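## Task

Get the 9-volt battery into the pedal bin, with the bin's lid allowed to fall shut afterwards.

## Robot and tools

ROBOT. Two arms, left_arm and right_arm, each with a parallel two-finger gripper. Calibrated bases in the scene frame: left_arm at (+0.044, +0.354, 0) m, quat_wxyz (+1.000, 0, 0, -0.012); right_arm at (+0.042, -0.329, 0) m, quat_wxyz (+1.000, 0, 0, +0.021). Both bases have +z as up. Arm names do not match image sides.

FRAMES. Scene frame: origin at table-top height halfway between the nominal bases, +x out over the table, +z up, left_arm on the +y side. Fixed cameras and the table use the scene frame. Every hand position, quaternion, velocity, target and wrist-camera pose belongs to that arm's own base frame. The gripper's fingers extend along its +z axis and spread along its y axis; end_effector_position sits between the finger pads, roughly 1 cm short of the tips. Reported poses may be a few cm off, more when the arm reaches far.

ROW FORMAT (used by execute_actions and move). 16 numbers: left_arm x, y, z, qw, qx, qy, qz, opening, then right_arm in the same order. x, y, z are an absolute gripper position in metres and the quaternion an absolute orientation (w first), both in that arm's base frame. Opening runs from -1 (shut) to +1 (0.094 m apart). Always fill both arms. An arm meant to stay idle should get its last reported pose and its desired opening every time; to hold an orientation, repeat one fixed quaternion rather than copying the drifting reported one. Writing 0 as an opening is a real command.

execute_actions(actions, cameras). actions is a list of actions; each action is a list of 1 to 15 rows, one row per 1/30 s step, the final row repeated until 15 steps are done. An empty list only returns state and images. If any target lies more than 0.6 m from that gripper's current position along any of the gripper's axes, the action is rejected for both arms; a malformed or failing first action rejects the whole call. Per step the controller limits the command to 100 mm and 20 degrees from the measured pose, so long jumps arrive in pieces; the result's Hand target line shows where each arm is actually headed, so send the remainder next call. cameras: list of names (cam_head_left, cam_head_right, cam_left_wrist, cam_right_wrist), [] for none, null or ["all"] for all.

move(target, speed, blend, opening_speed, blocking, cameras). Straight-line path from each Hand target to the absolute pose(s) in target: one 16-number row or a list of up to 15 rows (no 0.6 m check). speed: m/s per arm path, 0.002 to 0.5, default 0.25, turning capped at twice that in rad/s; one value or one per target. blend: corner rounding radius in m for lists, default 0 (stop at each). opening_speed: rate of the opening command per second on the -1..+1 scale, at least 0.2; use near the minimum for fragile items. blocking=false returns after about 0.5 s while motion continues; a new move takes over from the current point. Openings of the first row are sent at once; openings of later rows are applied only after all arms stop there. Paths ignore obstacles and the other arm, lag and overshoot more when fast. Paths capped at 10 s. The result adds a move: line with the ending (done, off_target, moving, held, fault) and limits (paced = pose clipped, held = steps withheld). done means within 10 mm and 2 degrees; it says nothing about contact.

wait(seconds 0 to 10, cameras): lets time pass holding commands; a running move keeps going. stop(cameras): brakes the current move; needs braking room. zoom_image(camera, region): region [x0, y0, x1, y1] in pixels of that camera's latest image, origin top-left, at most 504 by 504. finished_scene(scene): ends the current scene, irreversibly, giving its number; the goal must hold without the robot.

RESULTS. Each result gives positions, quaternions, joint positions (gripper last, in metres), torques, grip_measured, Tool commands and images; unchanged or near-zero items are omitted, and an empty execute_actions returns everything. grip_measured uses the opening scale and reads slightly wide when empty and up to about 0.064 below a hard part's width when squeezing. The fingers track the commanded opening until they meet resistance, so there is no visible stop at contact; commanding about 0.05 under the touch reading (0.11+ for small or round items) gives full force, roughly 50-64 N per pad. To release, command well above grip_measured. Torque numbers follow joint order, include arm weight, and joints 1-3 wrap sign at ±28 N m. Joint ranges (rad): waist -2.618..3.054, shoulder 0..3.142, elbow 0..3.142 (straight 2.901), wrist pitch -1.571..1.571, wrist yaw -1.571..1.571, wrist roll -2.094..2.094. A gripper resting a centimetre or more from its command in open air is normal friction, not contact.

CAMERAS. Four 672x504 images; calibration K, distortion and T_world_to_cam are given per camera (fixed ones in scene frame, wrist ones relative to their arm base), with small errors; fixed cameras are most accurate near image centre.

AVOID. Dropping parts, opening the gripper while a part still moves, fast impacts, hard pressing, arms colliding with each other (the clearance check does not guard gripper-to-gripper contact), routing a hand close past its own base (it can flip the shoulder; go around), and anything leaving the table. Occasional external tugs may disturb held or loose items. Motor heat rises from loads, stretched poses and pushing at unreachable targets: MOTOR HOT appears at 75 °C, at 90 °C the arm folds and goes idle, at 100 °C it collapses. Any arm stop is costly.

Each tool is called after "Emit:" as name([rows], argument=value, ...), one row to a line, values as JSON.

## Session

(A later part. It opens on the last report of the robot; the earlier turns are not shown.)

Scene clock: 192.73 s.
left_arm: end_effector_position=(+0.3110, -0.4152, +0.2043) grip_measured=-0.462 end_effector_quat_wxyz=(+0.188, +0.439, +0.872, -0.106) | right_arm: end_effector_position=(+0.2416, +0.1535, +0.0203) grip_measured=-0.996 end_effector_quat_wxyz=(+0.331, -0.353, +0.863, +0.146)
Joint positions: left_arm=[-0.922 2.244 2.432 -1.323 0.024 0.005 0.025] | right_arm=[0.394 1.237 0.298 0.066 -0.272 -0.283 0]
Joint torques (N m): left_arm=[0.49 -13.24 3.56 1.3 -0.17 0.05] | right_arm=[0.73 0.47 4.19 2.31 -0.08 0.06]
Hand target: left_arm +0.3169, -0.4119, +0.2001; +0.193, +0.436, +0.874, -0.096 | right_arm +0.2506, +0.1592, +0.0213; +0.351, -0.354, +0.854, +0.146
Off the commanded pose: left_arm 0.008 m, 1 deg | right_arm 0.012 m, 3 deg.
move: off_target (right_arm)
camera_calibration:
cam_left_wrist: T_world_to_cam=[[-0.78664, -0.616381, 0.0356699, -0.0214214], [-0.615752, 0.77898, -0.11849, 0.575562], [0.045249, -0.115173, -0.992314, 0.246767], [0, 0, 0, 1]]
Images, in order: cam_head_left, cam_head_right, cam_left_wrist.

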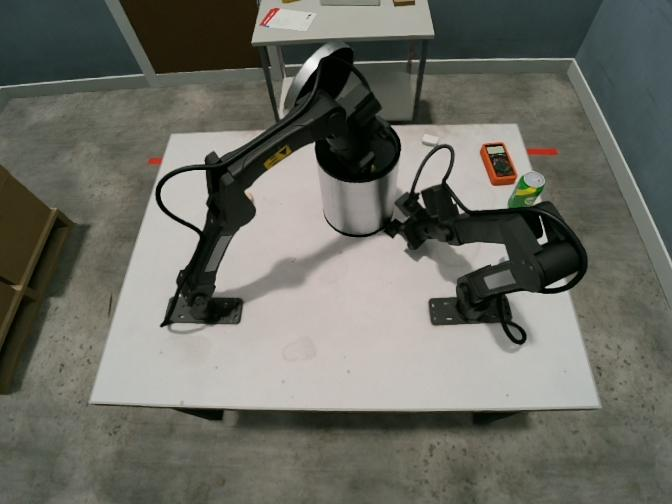

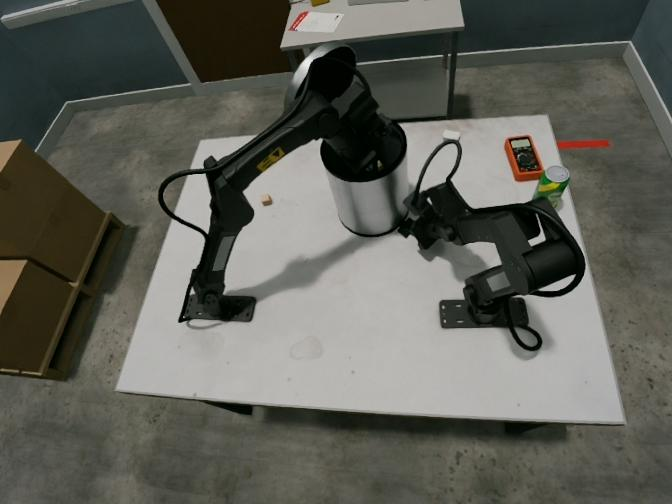

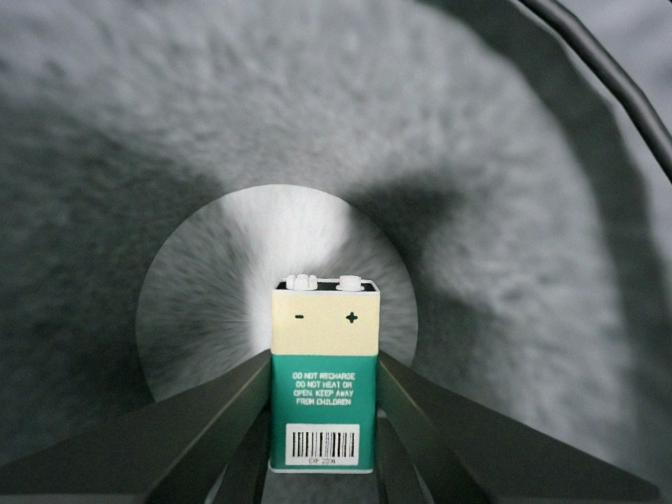

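Emit:
move([
  [0.316,-0.409,0.14,0.1168,0.4424,0.8872,-0.0582,-0.6,0.252,0.160,0.02,0.3536,-0.3536,0.8536,0.1464,-1],
], speed=[0.06], cameras=["cam_head_left","cam_head_right","cam_left_wrist"])

Scene clock: 201.40 s.
left_arm: end_effector_position=(+0.3062, -0.4174, +0.1986) grip_measured=-0.462 end_effector_quat_wxyz=(+0.166, +0.441, +0.874, -0.120) | right_arm: end_effector_position=(+0.2416, +0.1535, +0.0203) grip_measured=-0.996 end_effector_quat_wxyz=(+0.331, -0.353, +0.863, +0.146)
Joint positions: left_arm=[-0.915 2.276 2.473 -1.362 0.071 0.005 0.025] | right_arm=[0.394 1.237 0.298 0.066 -0.272 -0.283 0]
Joint torques (N m): left_arm=[0.08 -4.94 3.49 0.82 -0.56 0.11] | right_arm=[0.76 0.49 4.19 2.31 -0.08 0.05]
Hand target: left_arm +0.3133, -0.4063, +0.1431; +0.118, +0.444, +0.886, -0.060 | right_arm +0.2506, +0.1592, +0.0213; +0.351, -0.354, +0.854, +0.146
Off the commanded pose: left_arm 0.060 m, 9 deg | right_arm 0.012 m, 3 deg.
move: off_target (left_arm, right_arm)
camera_calibration:
cam_left_wrist: T_world_to_cam=[[-0.791613, -0.606039, 0.0778878, -0.0288628], [-0.61098, 0.786612, -0.0891363, 0.569527], [-0.00724737, -0.118149, -0.992969, 0.255966], [0, 0, 0, 1]]
Images, in order: cam_head_left, cam_head_right, cam_left_wrist.

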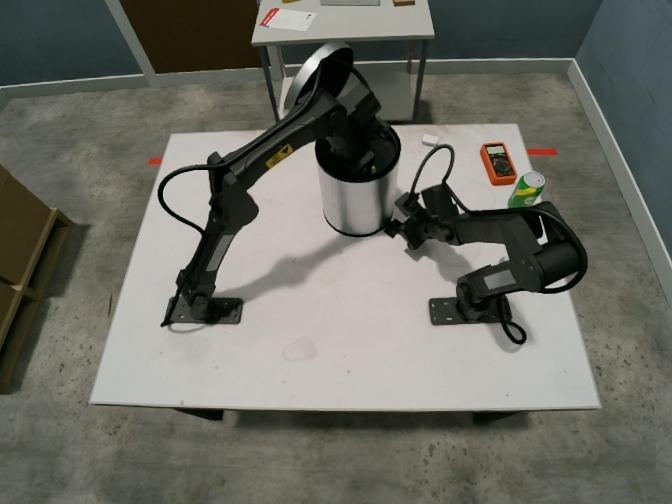

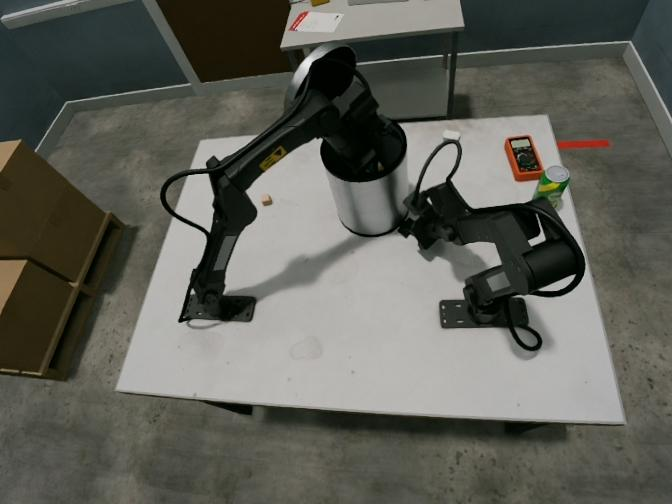

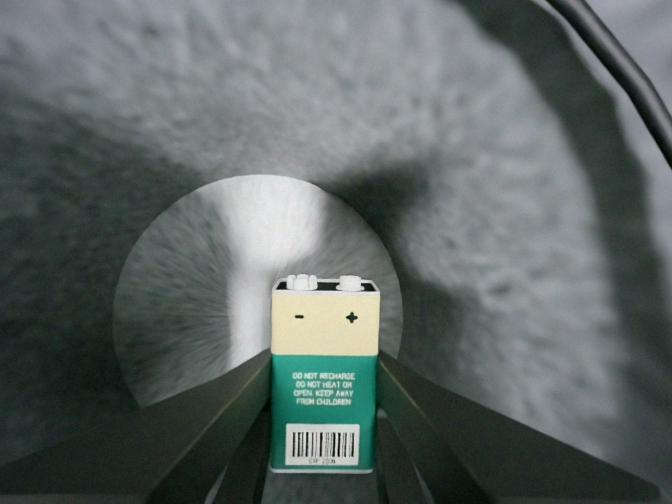

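Emit:
move([
  [0.312,-0.412,0.215,0.1937,0.4356,0.8737,-0.0966,-0.6,0.252,0.160,0.02,0.3536,-0.3536,0.8536,0.1464,-1],
  [0.312,-0.412,0.215,0.1937,0.4356,0.8737,-0.0966,0.1,0.252,0.160,0.02,0.3536,-0.3536,0.8536,0.1464,-1],
], speed=[0.08,0.08], opening_speed=1.5, cameras=["cam_left_wrist","cam_right_wrist"])

Emit:
move([
  [0.312,-0.412,0.40,0.332,0.4155,0.8239,-0.1656,0.1,0.252,0.160,0.02,0.3536,-0.3536,0.8536,0.1464,-1],
  [0.27,-0.25,0.43,0.2691,0.4255,0.8535,-0.1342,0.1,0.252,0.160,0.02,0.3536,-0.3536,0.8536,0.1464,-1],
  [0.33,0.0,0.35,0.2588,0,0.9659,0,0.1,0.252,0.160,0.02,0.3536,-0.3536,0.8536,0.1464,-1],
], speed=[0.15,0.2,0.2], blend=[0.03,0.03,0])

Scene clock: 216.33 s.
left_arm: end_effector_position=(+0.3139, -0.4111, +0.2029) grip_measured=+0.098 end_effector_quat_wxyz=(+0.183, +0.436, +0.876, -0.093) | right_arm: end_effector_position=(+0.2416, +0.1535, +0.0204) grip_measured=-0.996 end_effector_quat_wxyz=(+0.331, -0.353, +0.863, +0.146)
Joint positions: left_arm=[-0.919 2.275 2.488 -1.371 0.006 0.003 0.052] | right_arm=[0.394 1.237 0.298 0.067 -0.272 -0.282 0]
Joint torques (N m): left_arm=[-0.58 -13.79 7.58 0.92 -0.05 -0.01] | right_arm=[0.77 0.51 4.21 2.3 -0.09 0.05]
Hand target: left_arm +0.3119, -0.4119, +0.2150; +0.194, +0.436, +0.874, -0.097 | right_arm +0.2507, +0.1592, +0.0213; +0.352, -0.354, +0.854, +0.146
Off the commanded pose: left_arm 0.012 m, 1 deg | right_arm 0.012 m, 3 deg.
move: off_target (left_arm, right_arm); target 2's new opening was sent with left_arm's hand 0.012 m and 1 deg from that target
camera_calibration:
cam_left_wrist: T_world_to_cam=[[-0.778961, -0.626774, 0.0193335, -0.0198772], [-0.625385, 0.774236, -0.0972214, 0.570772], [0.0459671, -0.0878227, -0.995075, 0.257228], [0, 0, 0, 1]]
cam_right_wrist: T_world_to_cam=[[0.693233, -0.720471, 0.0186921, -0.0628669], [-0.647032, -0.633576, -0.424183, 0.300033], [0.317455, 0.281963, -0.905383, 0.0046012], [0, 0, 0, 1]]
Images, in order: cam_left_wrist, cam_right_wrist.

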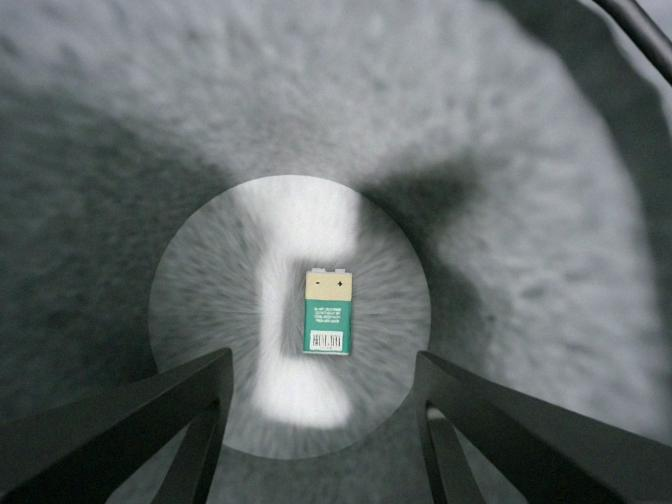

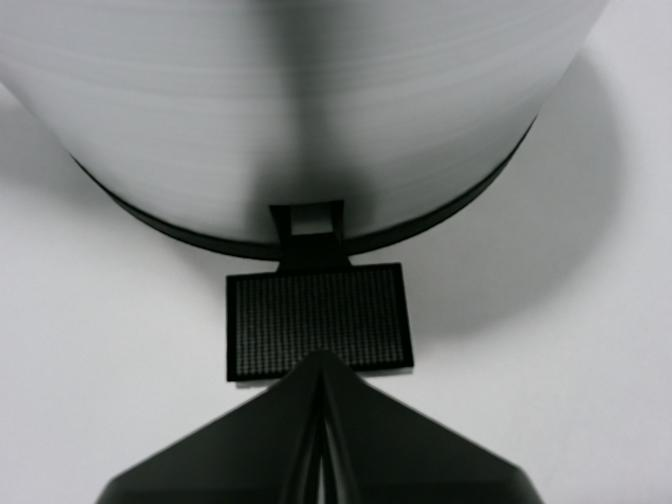

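Scene clock: 221.17 s.
left_arm: end_effector_position=(+0.3304, -0.0025, +0.3583) grip_measured=+0.098 end_effector_quat_wxyz=(+0.292, +0.007, +0.956, -0.002) | right_arm: end_effector_position=(+0.2416, +0.1535, +0.0204) grip_measured=-0.996 end_effector_quat_wxyz=(+0.331, -0.353, +0.863, +0.146)
Joint positions: left_arm=[-0.009 1.558 2.122 -1.542 0.003 0.006 0.052] | right_arm=[0.394 1.237 0.298 0.067 -0.272 -0.282 0]
Joint torques (N m): left_arm=[0.31 -4.46 3.64 1.2 -0.04 -0.09] | right_arm=[0.76 0.53 4.21 2.32 -0.08 0.06]
Hand target: left_arm +0.3300, +0.0000, +0.3496; +0.276, +0.000, +0.961, +0.000 | right_arm +0.2507, +0.1592, +0.0213; +0.352, -0.354, +0.854, +0.146
Off the commanded pose: left_arm 0.009 m, 4 deg | right_arm 0.012 m, 3 deg.
elbow stopped short (left arm): the move would have taken joint 3 (elbow) straighter than the controller allows.
joint sent to its limit (left arm) — joint 4 (wrist pitch), lower limit. The joint targets still meet the commanded pose.
move: off_target (left_arm, right_arm)
camera_calibration:
cam_left_wrist: T_world_to_cam=[[0.0119832, -0.999731, 0.0198441, -0.016347], [-0.9616, -0.0169635, -0.273929, 0.452194], [0.274192, -0.0157996, -0.961545, 0.359825], [0, 0, 0, 1]]
cam_right_wrist: T_world_to_cam=[[0.693233, -0.720471, 0.0186921, -0.0628669], [-0.647032, -0.633576, -0.424183, 0.300033], [0.317455, 0.281963, -0.905383, 0.0046012], [0, 0, 0, 1]]

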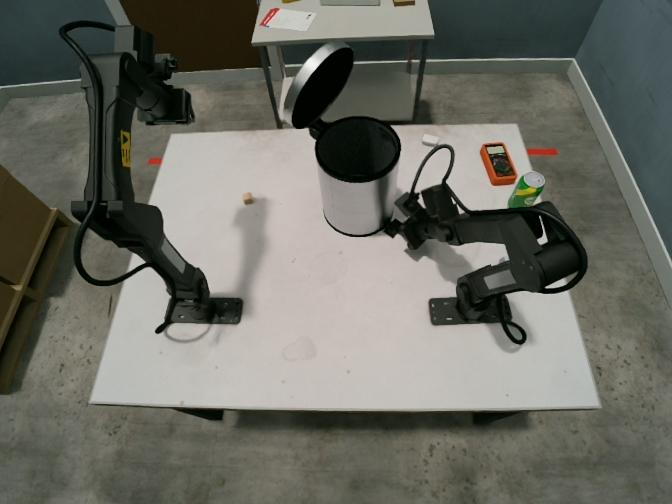

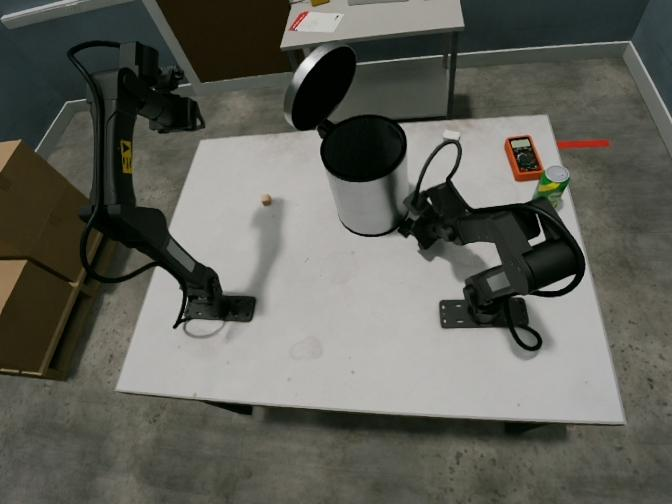

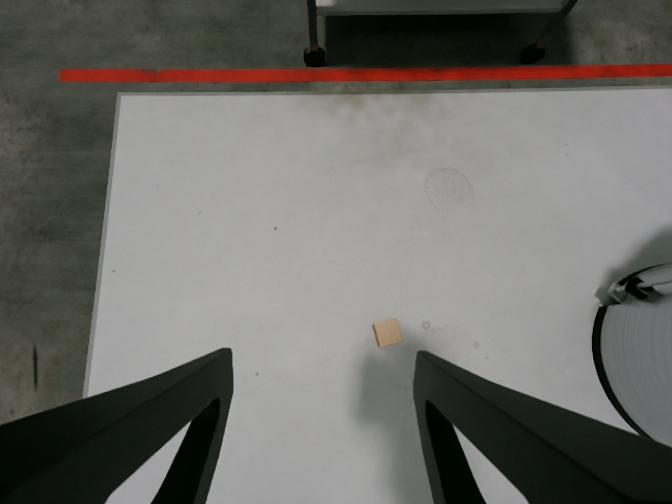

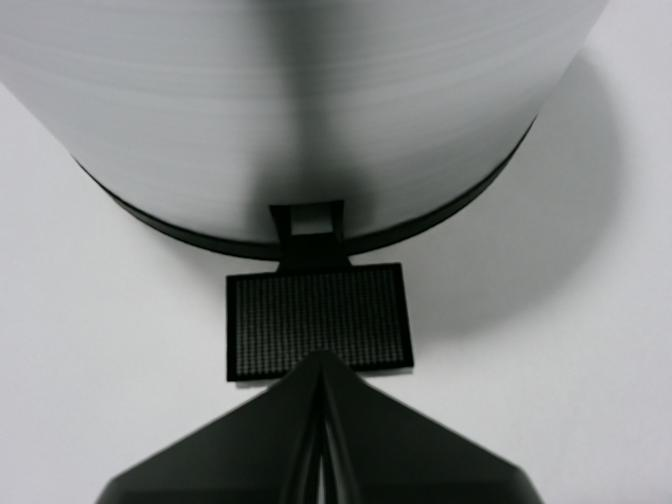

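Emit:
move([
  [0.33,0.0,0.35,0.276,0,0.961,0,0.1,0.242,0.150,0.07,0.3536,-0.3536,0.8536,0.1464,-1],
  [0.33,0.0,0.35,0.276,0,0.961,0,0.1,0.2,0.10,0.12,0.3536,-0.3536,0.8536,0.1464,-1],
], speed=[0.03,0.15], cameras=["cam_head_left"])

Emit:
finished_scene(scene=1)

Scene clock: 231.90 s.
left_arm: end_effector_position=(+0.3304, -0.0025, +0.3583) grip_measured=+0.098 end_effector_quat_wxyz=(+0.292, +0.007, +0.956, -0.002) | right_arm: end_effector_position=(+0.1969, +0.0982, +0.1067) grip_measured=-0.996 end_effector_quat_wxyz=(+0.339, -0.350, +0.861, +0.144)
Joint positions: left_arm=[-0.009 1.558 2.122 -1.542 0.003 0.005 0.052] | right_arm=[0.096 0.701 0.48 -0.724 -0.452 -0.527 0]
Joint torques (N m): left_arm=[0.35 -4.45 3.81 1.21 -0.04 -0.07] | right_arm=[-0.44 -0.65 7.94 1.17 -0.41 -0.05]
Motor temperatures (°C): left_arm=[24 30 28 27 24 22 23] | right_arm=[21 26 29 32 19 22 23]
Heat: left arm: 30 °C; right arm: 32 °C.
Hand target: left_arm +0.3300, +0.0000, +0.3501; +0.276, +0.000, +0.961, +0.000 | right_arm +0.2000, +0.1001, +0.1198; +0.354, -0.354, +0.854, +0.146
Off the commanded pose: left_arm 0.009 m, 2 deg | right_arm 0.014 m, 2 deg.
joint sent to its limit (left arm) — joint 4 (wrist pitch), lower limit. The joint targets still meet the commanded pose.
move: off_target (right_arm)
Images, in order: cam_head_left.

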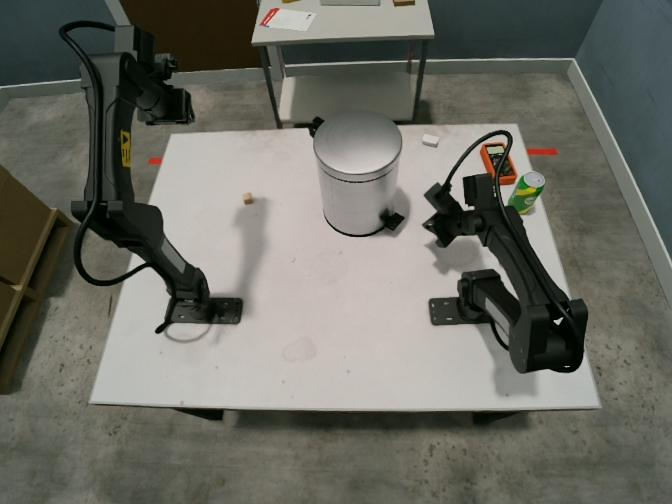

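The scene is finished: the task was done.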